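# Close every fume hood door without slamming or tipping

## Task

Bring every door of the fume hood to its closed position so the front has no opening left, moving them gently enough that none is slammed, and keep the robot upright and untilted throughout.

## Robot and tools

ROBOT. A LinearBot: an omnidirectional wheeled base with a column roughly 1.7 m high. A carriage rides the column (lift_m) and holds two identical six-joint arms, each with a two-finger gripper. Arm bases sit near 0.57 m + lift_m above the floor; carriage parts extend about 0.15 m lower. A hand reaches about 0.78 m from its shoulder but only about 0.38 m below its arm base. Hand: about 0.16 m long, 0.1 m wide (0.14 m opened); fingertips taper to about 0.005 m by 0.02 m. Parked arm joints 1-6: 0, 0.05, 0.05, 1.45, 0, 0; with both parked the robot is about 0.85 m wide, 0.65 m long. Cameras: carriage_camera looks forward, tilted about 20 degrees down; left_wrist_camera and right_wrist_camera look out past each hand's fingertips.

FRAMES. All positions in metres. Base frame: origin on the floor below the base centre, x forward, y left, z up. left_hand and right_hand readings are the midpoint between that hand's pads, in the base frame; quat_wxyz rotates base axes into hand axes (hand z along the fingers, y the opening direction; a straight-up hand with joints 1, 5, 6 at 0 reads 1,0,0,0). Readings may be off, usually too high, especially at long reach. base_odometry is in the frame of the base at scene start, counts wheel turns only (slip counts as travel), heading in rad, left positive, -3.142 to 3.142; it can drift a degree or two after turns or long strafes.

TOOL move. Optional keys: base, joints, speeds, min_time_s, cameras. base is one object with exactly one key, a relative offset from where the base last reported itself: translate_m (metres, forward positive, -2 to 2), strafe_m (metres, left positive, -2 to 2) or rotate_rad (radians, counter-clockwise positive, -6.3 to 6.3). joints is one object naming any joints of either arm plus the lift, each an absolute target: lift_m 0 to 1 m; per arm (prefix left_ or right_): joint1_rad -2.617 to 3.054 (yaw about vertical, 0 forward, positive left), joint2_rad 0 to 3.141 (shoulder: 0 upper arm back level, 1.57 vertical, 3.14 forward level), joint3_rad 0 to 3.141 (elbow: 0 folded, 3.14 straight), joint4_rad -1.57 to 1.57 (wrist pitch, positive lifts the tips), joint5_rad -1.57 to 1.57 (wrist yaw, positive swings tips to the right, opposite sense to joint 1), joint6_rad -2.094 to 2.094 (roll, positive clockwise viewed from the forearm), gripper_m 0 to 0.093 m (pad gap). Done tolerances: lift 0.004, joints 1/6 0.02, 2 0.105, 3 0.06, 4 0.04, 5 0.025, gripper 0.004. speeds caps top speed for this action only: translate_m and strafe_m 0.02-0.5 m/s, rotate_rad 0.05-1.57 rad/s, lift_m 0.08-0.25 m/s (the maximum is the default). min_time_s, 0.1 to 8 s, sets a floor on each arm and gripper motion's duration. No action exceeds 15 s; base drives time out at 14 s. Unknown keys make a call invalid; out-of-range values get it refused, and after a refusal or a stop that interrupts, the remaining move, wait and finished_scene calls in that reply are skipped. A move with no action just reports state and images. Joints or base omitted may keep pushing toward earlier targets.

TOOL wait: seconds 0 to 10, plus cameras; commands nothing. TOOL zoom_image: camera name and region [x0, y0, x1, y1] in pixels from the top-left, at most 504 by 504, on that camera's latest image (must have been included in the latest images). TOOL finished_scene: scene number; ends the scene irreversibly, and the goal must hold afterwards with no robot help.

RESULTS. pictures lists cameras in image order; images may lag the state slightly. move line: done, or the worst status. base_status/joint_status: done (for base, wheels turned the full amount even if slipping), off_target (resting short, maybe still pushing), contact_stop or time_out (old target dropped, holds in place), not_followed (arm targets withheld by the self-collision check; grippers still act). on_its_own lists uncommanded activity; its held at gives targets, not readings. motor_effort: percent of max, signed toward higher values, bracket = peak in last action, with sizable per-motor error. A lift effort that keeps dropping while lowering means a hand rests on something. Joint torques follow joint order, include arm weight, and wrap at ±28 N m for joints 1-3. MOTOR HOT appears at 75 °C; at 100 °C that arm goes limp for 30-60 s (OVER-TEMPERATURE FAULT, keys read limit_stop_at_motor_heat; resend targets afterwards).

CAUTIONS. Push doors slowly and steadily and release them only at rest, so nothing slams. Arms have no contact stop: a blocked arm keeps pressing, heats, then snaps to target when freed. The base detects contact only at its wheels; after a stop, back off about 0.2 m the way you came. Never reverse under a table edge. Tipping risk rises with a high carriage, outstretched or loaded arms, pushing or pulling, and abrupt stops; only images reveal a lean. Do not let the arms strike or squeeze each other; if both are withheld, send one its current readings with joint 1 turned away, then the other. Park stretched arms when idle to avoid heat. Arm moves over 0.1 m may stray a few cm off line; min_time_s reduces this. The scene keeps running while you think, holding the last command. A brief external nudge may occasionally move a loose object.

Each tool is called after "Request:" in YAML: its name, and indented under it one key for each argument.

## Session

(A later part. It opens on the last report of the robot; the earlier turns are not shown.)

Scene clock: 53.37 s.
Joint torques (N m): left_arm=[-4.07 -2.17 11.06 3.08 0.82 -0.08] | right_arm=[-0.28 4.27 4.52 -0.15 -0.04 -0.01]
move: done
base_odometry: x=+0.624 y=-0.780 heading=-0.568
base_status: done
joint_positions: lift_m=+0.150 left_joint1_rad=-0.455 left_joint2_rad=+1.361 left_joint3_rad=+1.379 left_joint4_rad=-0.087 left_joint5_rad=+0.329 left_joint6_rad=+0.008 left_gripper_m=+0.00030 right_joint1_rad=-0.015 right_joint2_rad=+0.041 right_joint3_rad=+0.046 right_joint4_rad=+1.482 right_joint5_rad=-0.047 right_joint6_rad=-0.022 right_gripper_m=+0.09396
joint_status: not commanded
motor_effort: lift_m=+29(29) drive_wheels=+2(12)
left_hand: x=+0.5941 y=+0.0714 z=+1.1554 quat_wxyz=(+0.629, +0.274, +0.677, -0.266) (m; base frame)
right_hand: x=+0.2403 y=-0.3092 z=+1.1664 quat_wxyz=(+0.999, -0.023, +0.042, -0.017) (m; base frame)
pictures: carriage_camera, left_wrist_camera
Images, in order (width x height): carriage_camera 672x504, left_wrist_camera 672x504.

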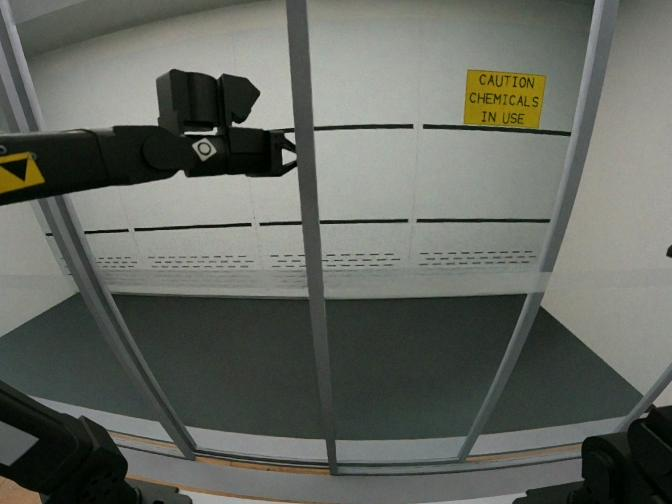

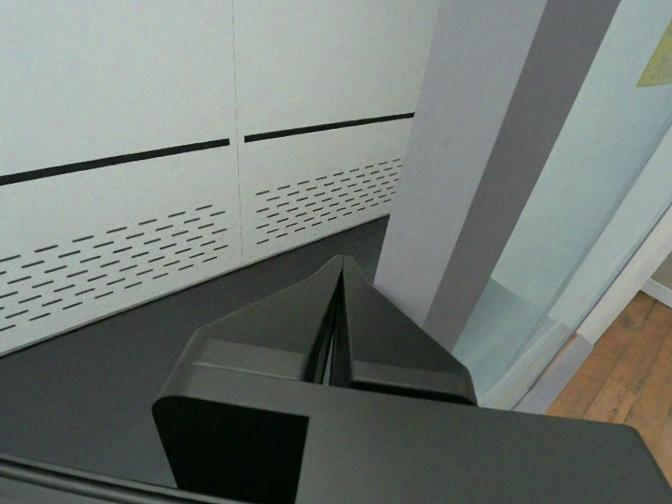

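Request:
move:
  base: {"strafe_m": -0.25}
  speeds: {"strafe_m":0.06}
  cameras: ["carriage_camera","left_wrist_camera"]

Scene clock: 58.43 s.
Joint torques (N m): left_arm=[-3.96 -1.65 10.84 3.13 0.59 -0.01] | right_arm=[-0.13 4.36 4.33 -0.22 0 -0.03]
move: done
base_odometry: x=+0.489 y=-0.990 heading=-0.568
base_status: done
joint_positions: lift_m=+0.150 left_joint1_rad=-0.457 left_joint2_rad=+1.356 left_joint3_rad=+1.379 left_joint4_rad=-0.093 left_joint5_rad=+0.345 left_joint6_rad=+0.008 left_gripper_m=+0.00029 right_joint1_rad=-0.015 right_joint2_rad=+0.041 right_joint3_rad=+0.046 right_joint4_rad=+1.482 right_joint5_rad=-0.047 right_joint6_rad=-0.022 right_gripper_m=+0.09396
joint_status: not commanded
motor_effort: lift_m=+29(29) drive_wheels=+2(11)
left_hand: x=+0.5900 y=+0.0693 z=+1.1564 quat_wxyz=(+0.627, +0.280, +0.674, -0.272) (m; base frame)
right_hand: x=+0.2403 y=-0.3092 z=+1.1664 quat_wxyz=(+0.999, -0.023, +0.042, -0.017) (m; base frame)
pictures: carriage_camera, left_wrist_camera
Images, in order (width x height): carriage_camera 672x504, left_wrist_camera 672x504.

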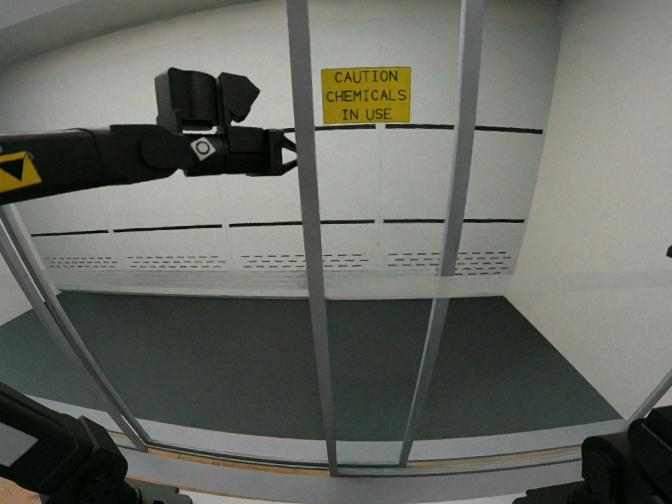

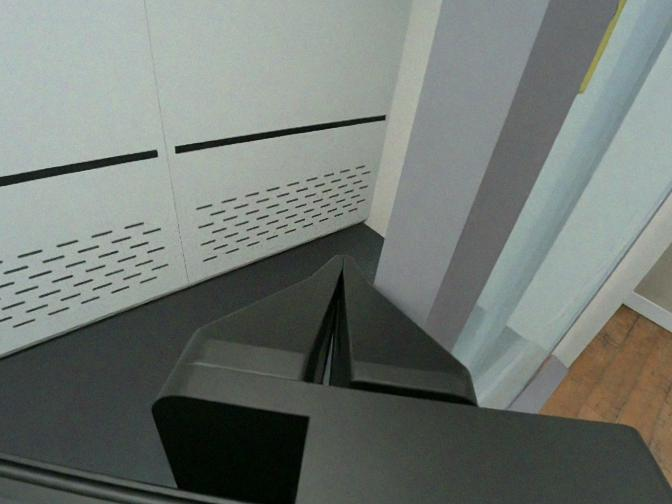

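Request:
move:
  base: {"strafe_m": -0.22}
  speeds: {"strafe_m":0.06}
  cameras: ["carriage_camera"]

Request:
move:
  base: {"strafe_m": -0.06}
  speeds: {"strafe_m":0.03}
  cameras: ["carriage_camera","left_wrist_camera"]

Scene clock: 64.47 s.
Joint torques (N m): left_arm=[-3.69 -1.14 10.88 3.15 0.38 -0.05] | right_arm=[-0.12 4.34 4.37 -0.17 0.01 0]
move: done
base_odometry: x=+0.371 y=-1.176 heading=-0.568
base_status: done
joint_positions: lift_m=+0.150 left_joint1_rad=-0.461 left_joint2_rad=+1.351 left_joint3_rad=+1.379 left_joint4_rad=-0.095 left_joint5_rad=+0.363 left_joint6_rad=+0.008 left_gripper_m=+0.00029 right_joint1_rad=-0.015 right_joint2_rad=+0.041 right_joint3_rad=+0.046 right_joint4_rad=+1.482 right_joint5_rad=-0.047 right_joint6_rad=-0.022 right_gripper_m=+0.09396
joint_status: not commanded
motor_effort: lift_m=+29(29) drive_wheels=+2(11)
left_hand: x=+0.5857 y=+0.0666 z=+1.1579 quat_wxyz=(+0.625, +0.287, +0.671, -0.279) (m; base frame)
right_hand: x=+0.2403 y=-0.3092 z=+1.1664 quat_wxyz=(+0.999, -0.023, +0.042, -0.017) (m; base frame)
pictures: carriage_camera
Images, in order (width x height): carriage_camera 672x504.

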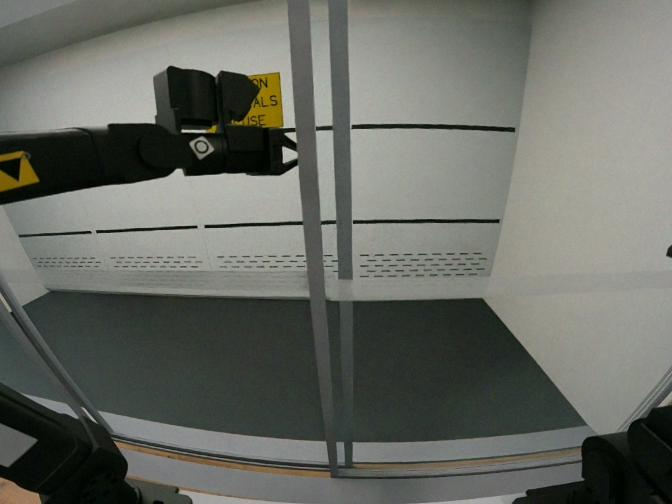

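Scene clock: 66.87 s.
Joint torques (N m): left_arm=[-5.05 1.36 10.84 3.81 0.85 -0.04] | right_arm=[-0.08 4.34 4.37 -0.2 -0.02 0.02]
move: done
base_odometry: x=+0.339 y=-1.227 heading=-0.567
base_status: done
joint_positions: lift_m=+0.150 left_joint1_rad=-0.445 left_joint2_rad=+1.325 left_joint3_rad=+1.379 left_joint4_rad=-0.152 left_joint5_rad=+0.320 left_joint6_rad=+0.008 left_gripper_m=+0.00030 right_joint1_rad=-0.015 right_joint2_rad=+0.041 right_joint3_rad=+0.046 right_joint4_rad=+1.482 right_joint5_rad=-0.047 right_joint6_rad=-0.022 right_gripper_m=+0.09396
joint_status: not commanded
motor_effort: lift_m=+29(29) drive_wheels=+3(9)
left_hand: x=+0.5865 y=+0.0816 z=+1.1553 quat_wxyz=(+0.622, +0.268, +0.689, -0.259) (m; base frame)
right_hand: x=+0.2403 y=-0.3092 z=+1.1664 quat_wxyz=(+0.999, -0.023, +0.042, -0.017) (m; base frame)
pictures: carriage_camera, left_wrist_camera
Images, in order (width x height): carriage_camera 672x504, left_wrist_camera 672x504.

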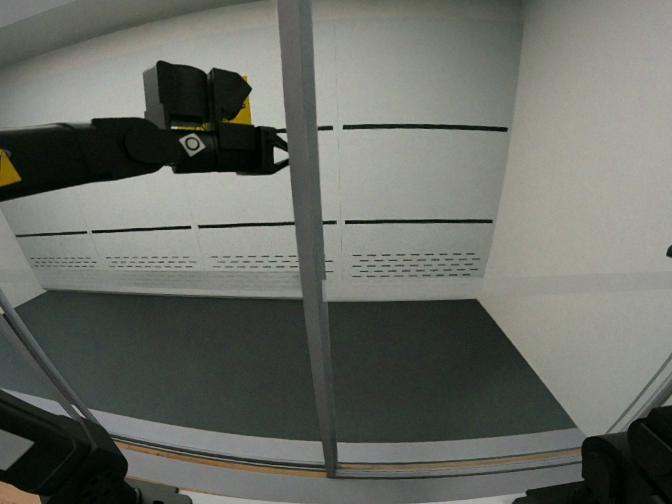

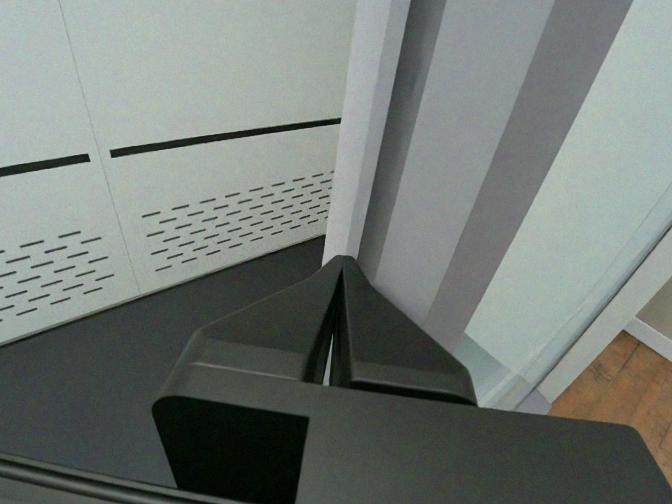

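Request:
move:
  base: {"strafe_m": -0.04}
  speeds: {"strafe_m":0.03}
  cameras: ["carriage_camera","left_wrist_camera"]

Scene clock: 69.07 s.
Joint torques (N m): left_arm=[-7.8 7.01 10.77 4.84 1.97 -0.02] | right_arm=[-0.13 4.31 4.67 -0.15 -0.02 0.01]
move: done
base_odometry: x=+0.318 y=-1.260 heading=-0.567
base_status: done
joint_positions: lift_m=+0.150 left_joint1_rad=-0.417 left_joint2_rad=+1.271 left_joint3_rad=+1.379 left_joint4_rad=-0.242 left_joint5_rad=+0.223 left_joint6_rad=+0.002 left_gripper_m=+0.00029 right_joint1_rad=-0.015 right_joint2_rad=+0.041 right_joint3_rad=+0.046 right_joint4_rad=+1.482 right_joint5_rad=-0.047 right_joint6_rad=-0.022 right_gripper_m=+0.09396
joint_status: not commanded
motor_effort: lift_m=+29(29) drive_wheels=+5(12)
left_hand: x=+0.5860 y=+0.1127 z=+1.1555 quat_wxyz=(+0.623, +0.227, +0.717, -0.217) (m; base frame)
right_hand: x=+0.2403 y=-0.3092 z=+1.1664 quat_wxyz=(+0.999, -0.023, +0.042, -0.017) (m; base frame)
pictures: carriage_camera, left_wrist_camera
Images, in order (width x height): carriage_camera 672x504, left_wrist_camera 672x504.

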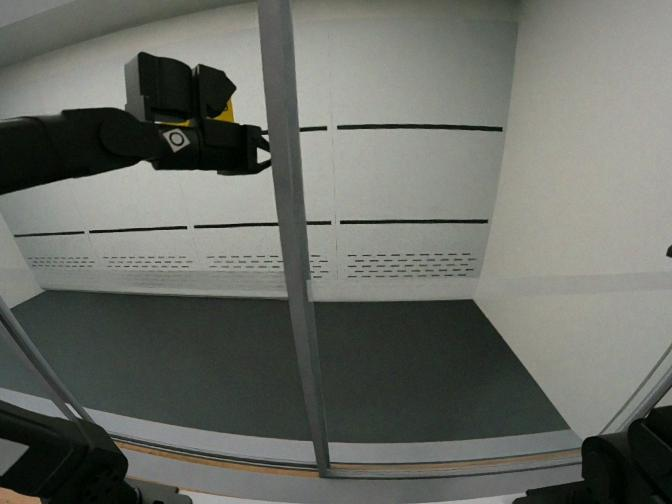

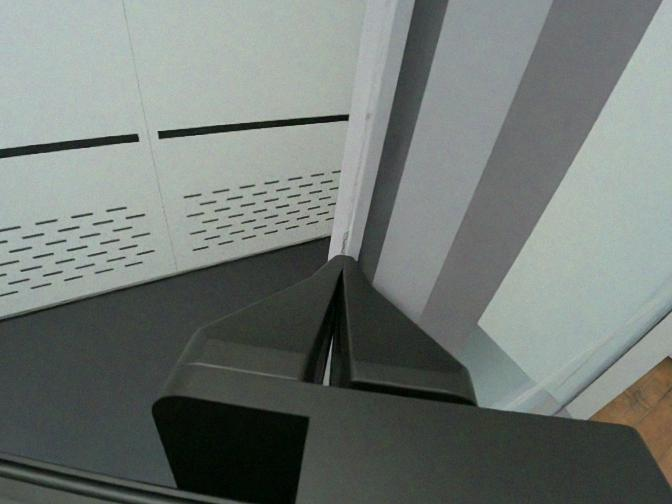

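Request:
move:
  base: {"strafe_m": 0.1}
  speeds: {"strafe_m":0.1}
  cameras: []

Request:
move:
  base: {"translate_m": -0.9}
  cameras: []

Request:
move:
  base: {"strafe_m": -0.3}
  joints: {"left_joint1_rad":0,"left_joint2_rad":0.05,"left_joint3_rad":0.05,"left_joint4_rad":1.45,"left_joint5_rad":0,"left_joint6_rad":0}
  min_time_s: 2
  cameras: ["carriage_camera"]

Request:
zoom_image:
  camera: "carriage_camera"
  region: [250, 20, 550, 360]

Request:
zoom_image:
  camera: "carriage_camera"
  region: [0, 20, 300, 360]

Scene clock: 71.17 s.
Joint torques (N m): left_arm=[-0.21 -5.89 11.02 2.33 0.04 0] | right_arm=[0.08 4.42 4.45 -0.1 0 0]
move: done
base_odometry: x=+0.372 y=-1.176 heading=-0.567
base_status: done
joint_positions: lift_m=+0.150 left_joint1_rad=-0.498 left_joint2_rad=+1.399 left_joint3_rad=+1.379 left_joint4_rad=-0.023 left_joint5_rad=+0.397 left_joint6_rad=+0.002 left_gripper_m=+0.00028 right_joint1_rad=-0.015 right_joint2_rad=+0.041 right_joint3_rad=+0.046 right_joint4_rad=+1.482 right_joint5_rad=-0.047 right_joint6_rad=-0.022 right_gripper_m=+0.09396
joint_status: not commanded
motor_effort: lift_m=+29(29) drive_wheels=-4(8)
left_hand: x=+0.5852 y=+0.0421 z=+1.1546 quat_wxyz=(+0.622, +0.307, +0.652, -0.304) (m; base frame)
right_hand: x=+0.2403 y=-0.3092 z=+1.1664 quat_wxyz=(+0.999, -0.023, +0.042, -0.017) (m; base frame)
pictures: none
No camera images: "cameras" was empty.

Scene clock: 75.23 s.
Joint torques (N m): left_arm=[-0.06 -5.89 10.91 2.35 -0.02 -0.03] | right_arm=[-0.08 4.48 4.55 -0.16 -0.03 0]
move: done
base_odometry: x=-0.387 y=-0.692 heading=-0.567
base_status: done
joint_positions: lift_m=+0.150 left_joint1_rad=-0.499 left_joint2_rad=+1.399 left_joint3_rad=+1.379 left_joint4_rad=-0.019 left_joint5_rad=+0.398 left_joint6_rad=+0.002 left_gripper_m=+0.00028 right_joint1_rad=-0.015 right_joint2_rad=+0.041 right_joint3_rad=+0.046 right_joint4_rad=+1.482 right_joint5_rad=-0.047 right_joint6_rad=-0.022 right_gripper_m=+0.09396
joint_status: not commanded
motor_effort: lift_m=+29(29) drive_wheels=-1(12)
left_hand: x=+0.5849 y=+0.0413 z=+1.1553 quat_wxyz=(+0.623, +0.308, +0.651, -0.305) (m; base frame)
right_hand: x=+0.2403 y=-0.3092 z=+1.1664 quat_wxyz=(+0.999, -0.023, +0.042, -0.017) (m; base frame)
pictures: none
No camera images: "cameras" was empty.

Scene clock: 77.70 s.
Joint torques (N m): left_arm=[0.54 2.97 5.34 0.09 -0.11 -0.01] | right_arm=[-0.2 4.3 4.45 -0.19 0.02 0.02]
move: done
base_odometry: x=-0.549 y=-0.945 heading=-0.568
base_status: done
joint_positions: lift_m=+0.150 left_joint1_rad=-0.005 left_joint2_rad=+0.055 left_joint3_rad=+0.063 left_joint4_rad=+1.434 left_joint5_rad=+0.012 left_joint6_rad=+0.002 left_gripper_m=+0.00028 right_joint1_rad=-0.015 right_joint2_rad=+0.041 right_joint3_rad=+0.046 right_joint4_rad=+1.482 right_joint5_rad=-0.048 right_joint6_rad=-0.022 right_gripper_m=+0.09396
joint_status: all done
motor_effort: lift_m=+29(29) drive_wheels=-3(9)
left_hand: x=+0.2509 y=+0.3146 z=+1.1699 quat_wxyz=(+0.998, +0.006, +0.064, -0.002) (m; base frame)
right_hand: x=+0.2403 y=-0.3089 z=+1.1664 quat_wxyz=(+0.999, -0.024, +0.042, -0.017) (m; base frame)
pictures: carriage_camera
Images, in order (width x height): carriage_camera 672x504.

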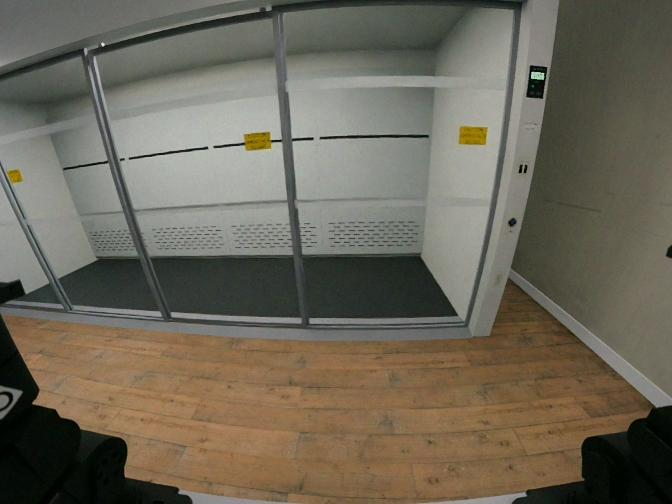

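Scaled by 1.482 from the camera's 672x504 image, which has a finer 960x720 frame.

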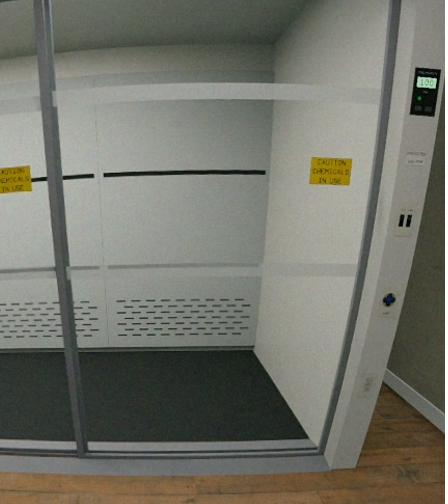

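Scaled by 1.482 from the camera's 672x504 image, which has a finer 960x720 frame.

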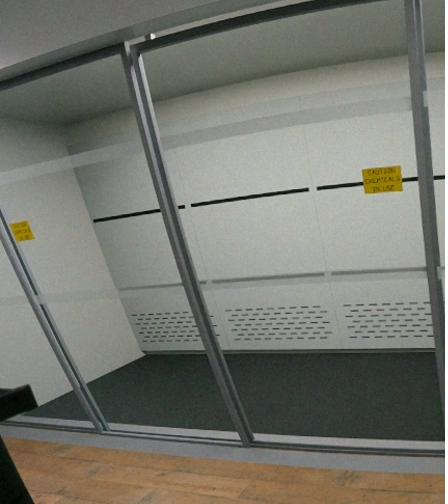

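Request:
move:
  base: {"strafe_m": 1.2}
  cameras: ["carriage_camera"]

Request:
zoom_image:
  camera: "carriage_camera"
  region: [250, 0, 450, 340]

Request:
move:
  base: {"strafe_m": 1.0}
  cameras: ["carriage_camera"]

Request:
zoom_image:
  camera: "carriage_camera"
  region: [100, 0, 440, 340]

Scene clock: 82.70 s.
Joint torques (N m): left_arm=[0.35 3.18 5.01 0.07 -0.15 0] | right_arm=[-0.13 4.46 4.45 -0.17 0.02 0.02]
move: done
base_odometry: x=+0.096 y=+0.067 heading=-0.567
base_status: done
joint_positions: lift_m=+0.150 left_joint1_rad=-0.003 left_joint2_rad=+0.055 left_joint3_rad=+0.063 left_joint4_rad=+1.440 left_joint5_rad=+0.009 left_joint6_rad=+0.002 left_gripper_m=+0.00028 right_joint1_rad=-0.015 right_joint2_rad=+0.041 right_joint3_rad=+0.046 right_joint4_rad=+1.482 right_joint5_rad=-0.048 right_joint6_rad=-0.022 right_gripper_m=+0.09396
joint_status: not commanded
motor_effort: lift_m=+29(29) drive_wheels=-2(13)
left_hand: x=+0.2494 y=+0.3152 z=+1.1701 quat_wxyz=(+0.998, +0.005, +0.061, -0.001) (m; base frame)
right_hand: x=+0.2403 y=-0.3089 z=+1.1664 quat_wxyz=(+0.999, -0.024, +0.042, -0.017) (m; base frame)
pictures: carriage_camera
Images, in order (width x height): carriage_camera 672x504.

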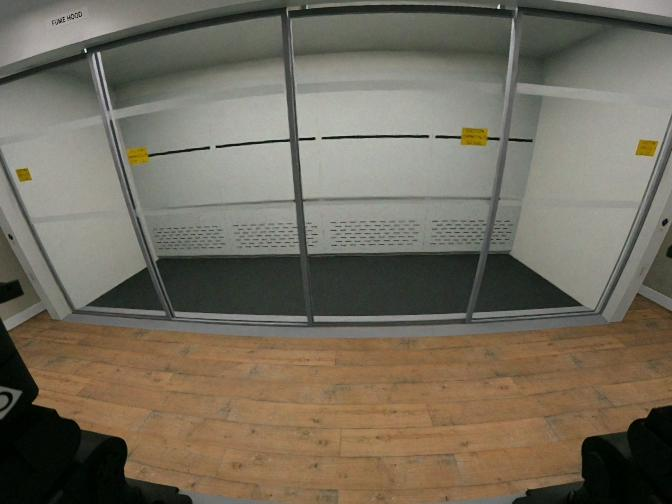

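Scaled by 1.482 from the camera's 672x504 image, which has a finer 960x720 frame.

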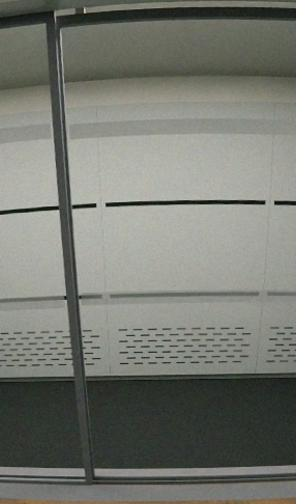

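Scene clock: 87.07 s.
Joint torques (N m): left_arm=[0.34 2.92 5.09 0.04 -0.16 0.02] | right_arm=[-0.1 4.55 4.56 -0.17 -0.01 -0.01]
move: done
base_odometry: x=+0.633 y=+0.910 heading=-0.567
base_status: done
joint_positions: lift_m=+0.150 left_joint1_rad=-0.003 left_joint2_rad=+0.055 left_joint3_rad=+0.063 left_joint4_rad=+1.440 left_joint5_rad=+0.008 left_joint6_rad=+0.002 left_gripper_m=+0.00028 right_joint1_rad=-0.015 right_joint2_rad=+0.041 right_joint3_rad=+0.046 right_joint4_rad=+1.482 right_joint5_rad=-0.048 right_joint6_rad=-0.022 right_gripper_m=+0.09396
joint_status: not commanded
motor_effort: lift_m=+29(29) drive_wheels=-2(12)
left_hand: x=+0.2494 y=+0.3154 z=+1.1701 quat_wxyz=(+0.998, +0.004, +0.061, -0.001) (m; base frame)
right_hand: x=+0.2403 y=-0.3089 z=+1.1664 quat_wxyz=(+0.999, -0.024, +0.042, -0.017) (m; base frame)
pictures: carriage_camera
Images, in order (width x height): carriage_camera 672x504.

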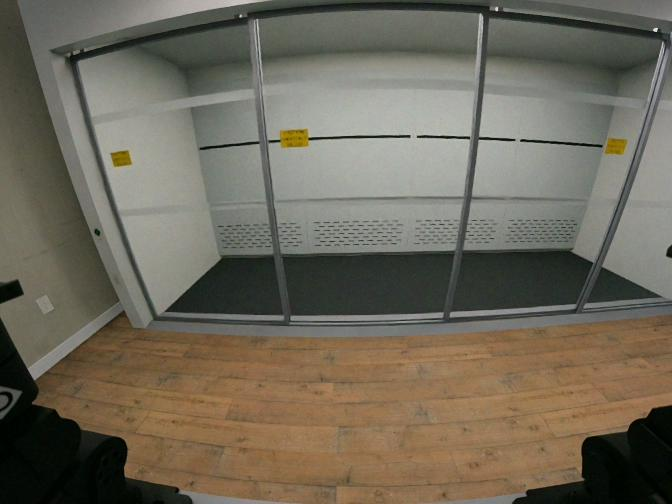

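Scaled by 1.482 from the camera's 672x504 image, which has a finer 960x720 frame.

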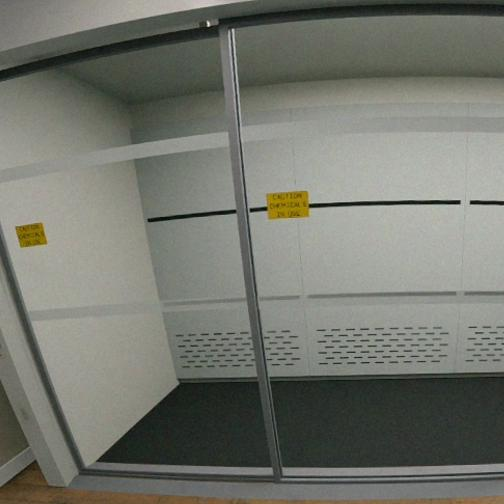

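Request:
finished_scene:
  scene: 1
  done: true

The scene is finished: the task was done.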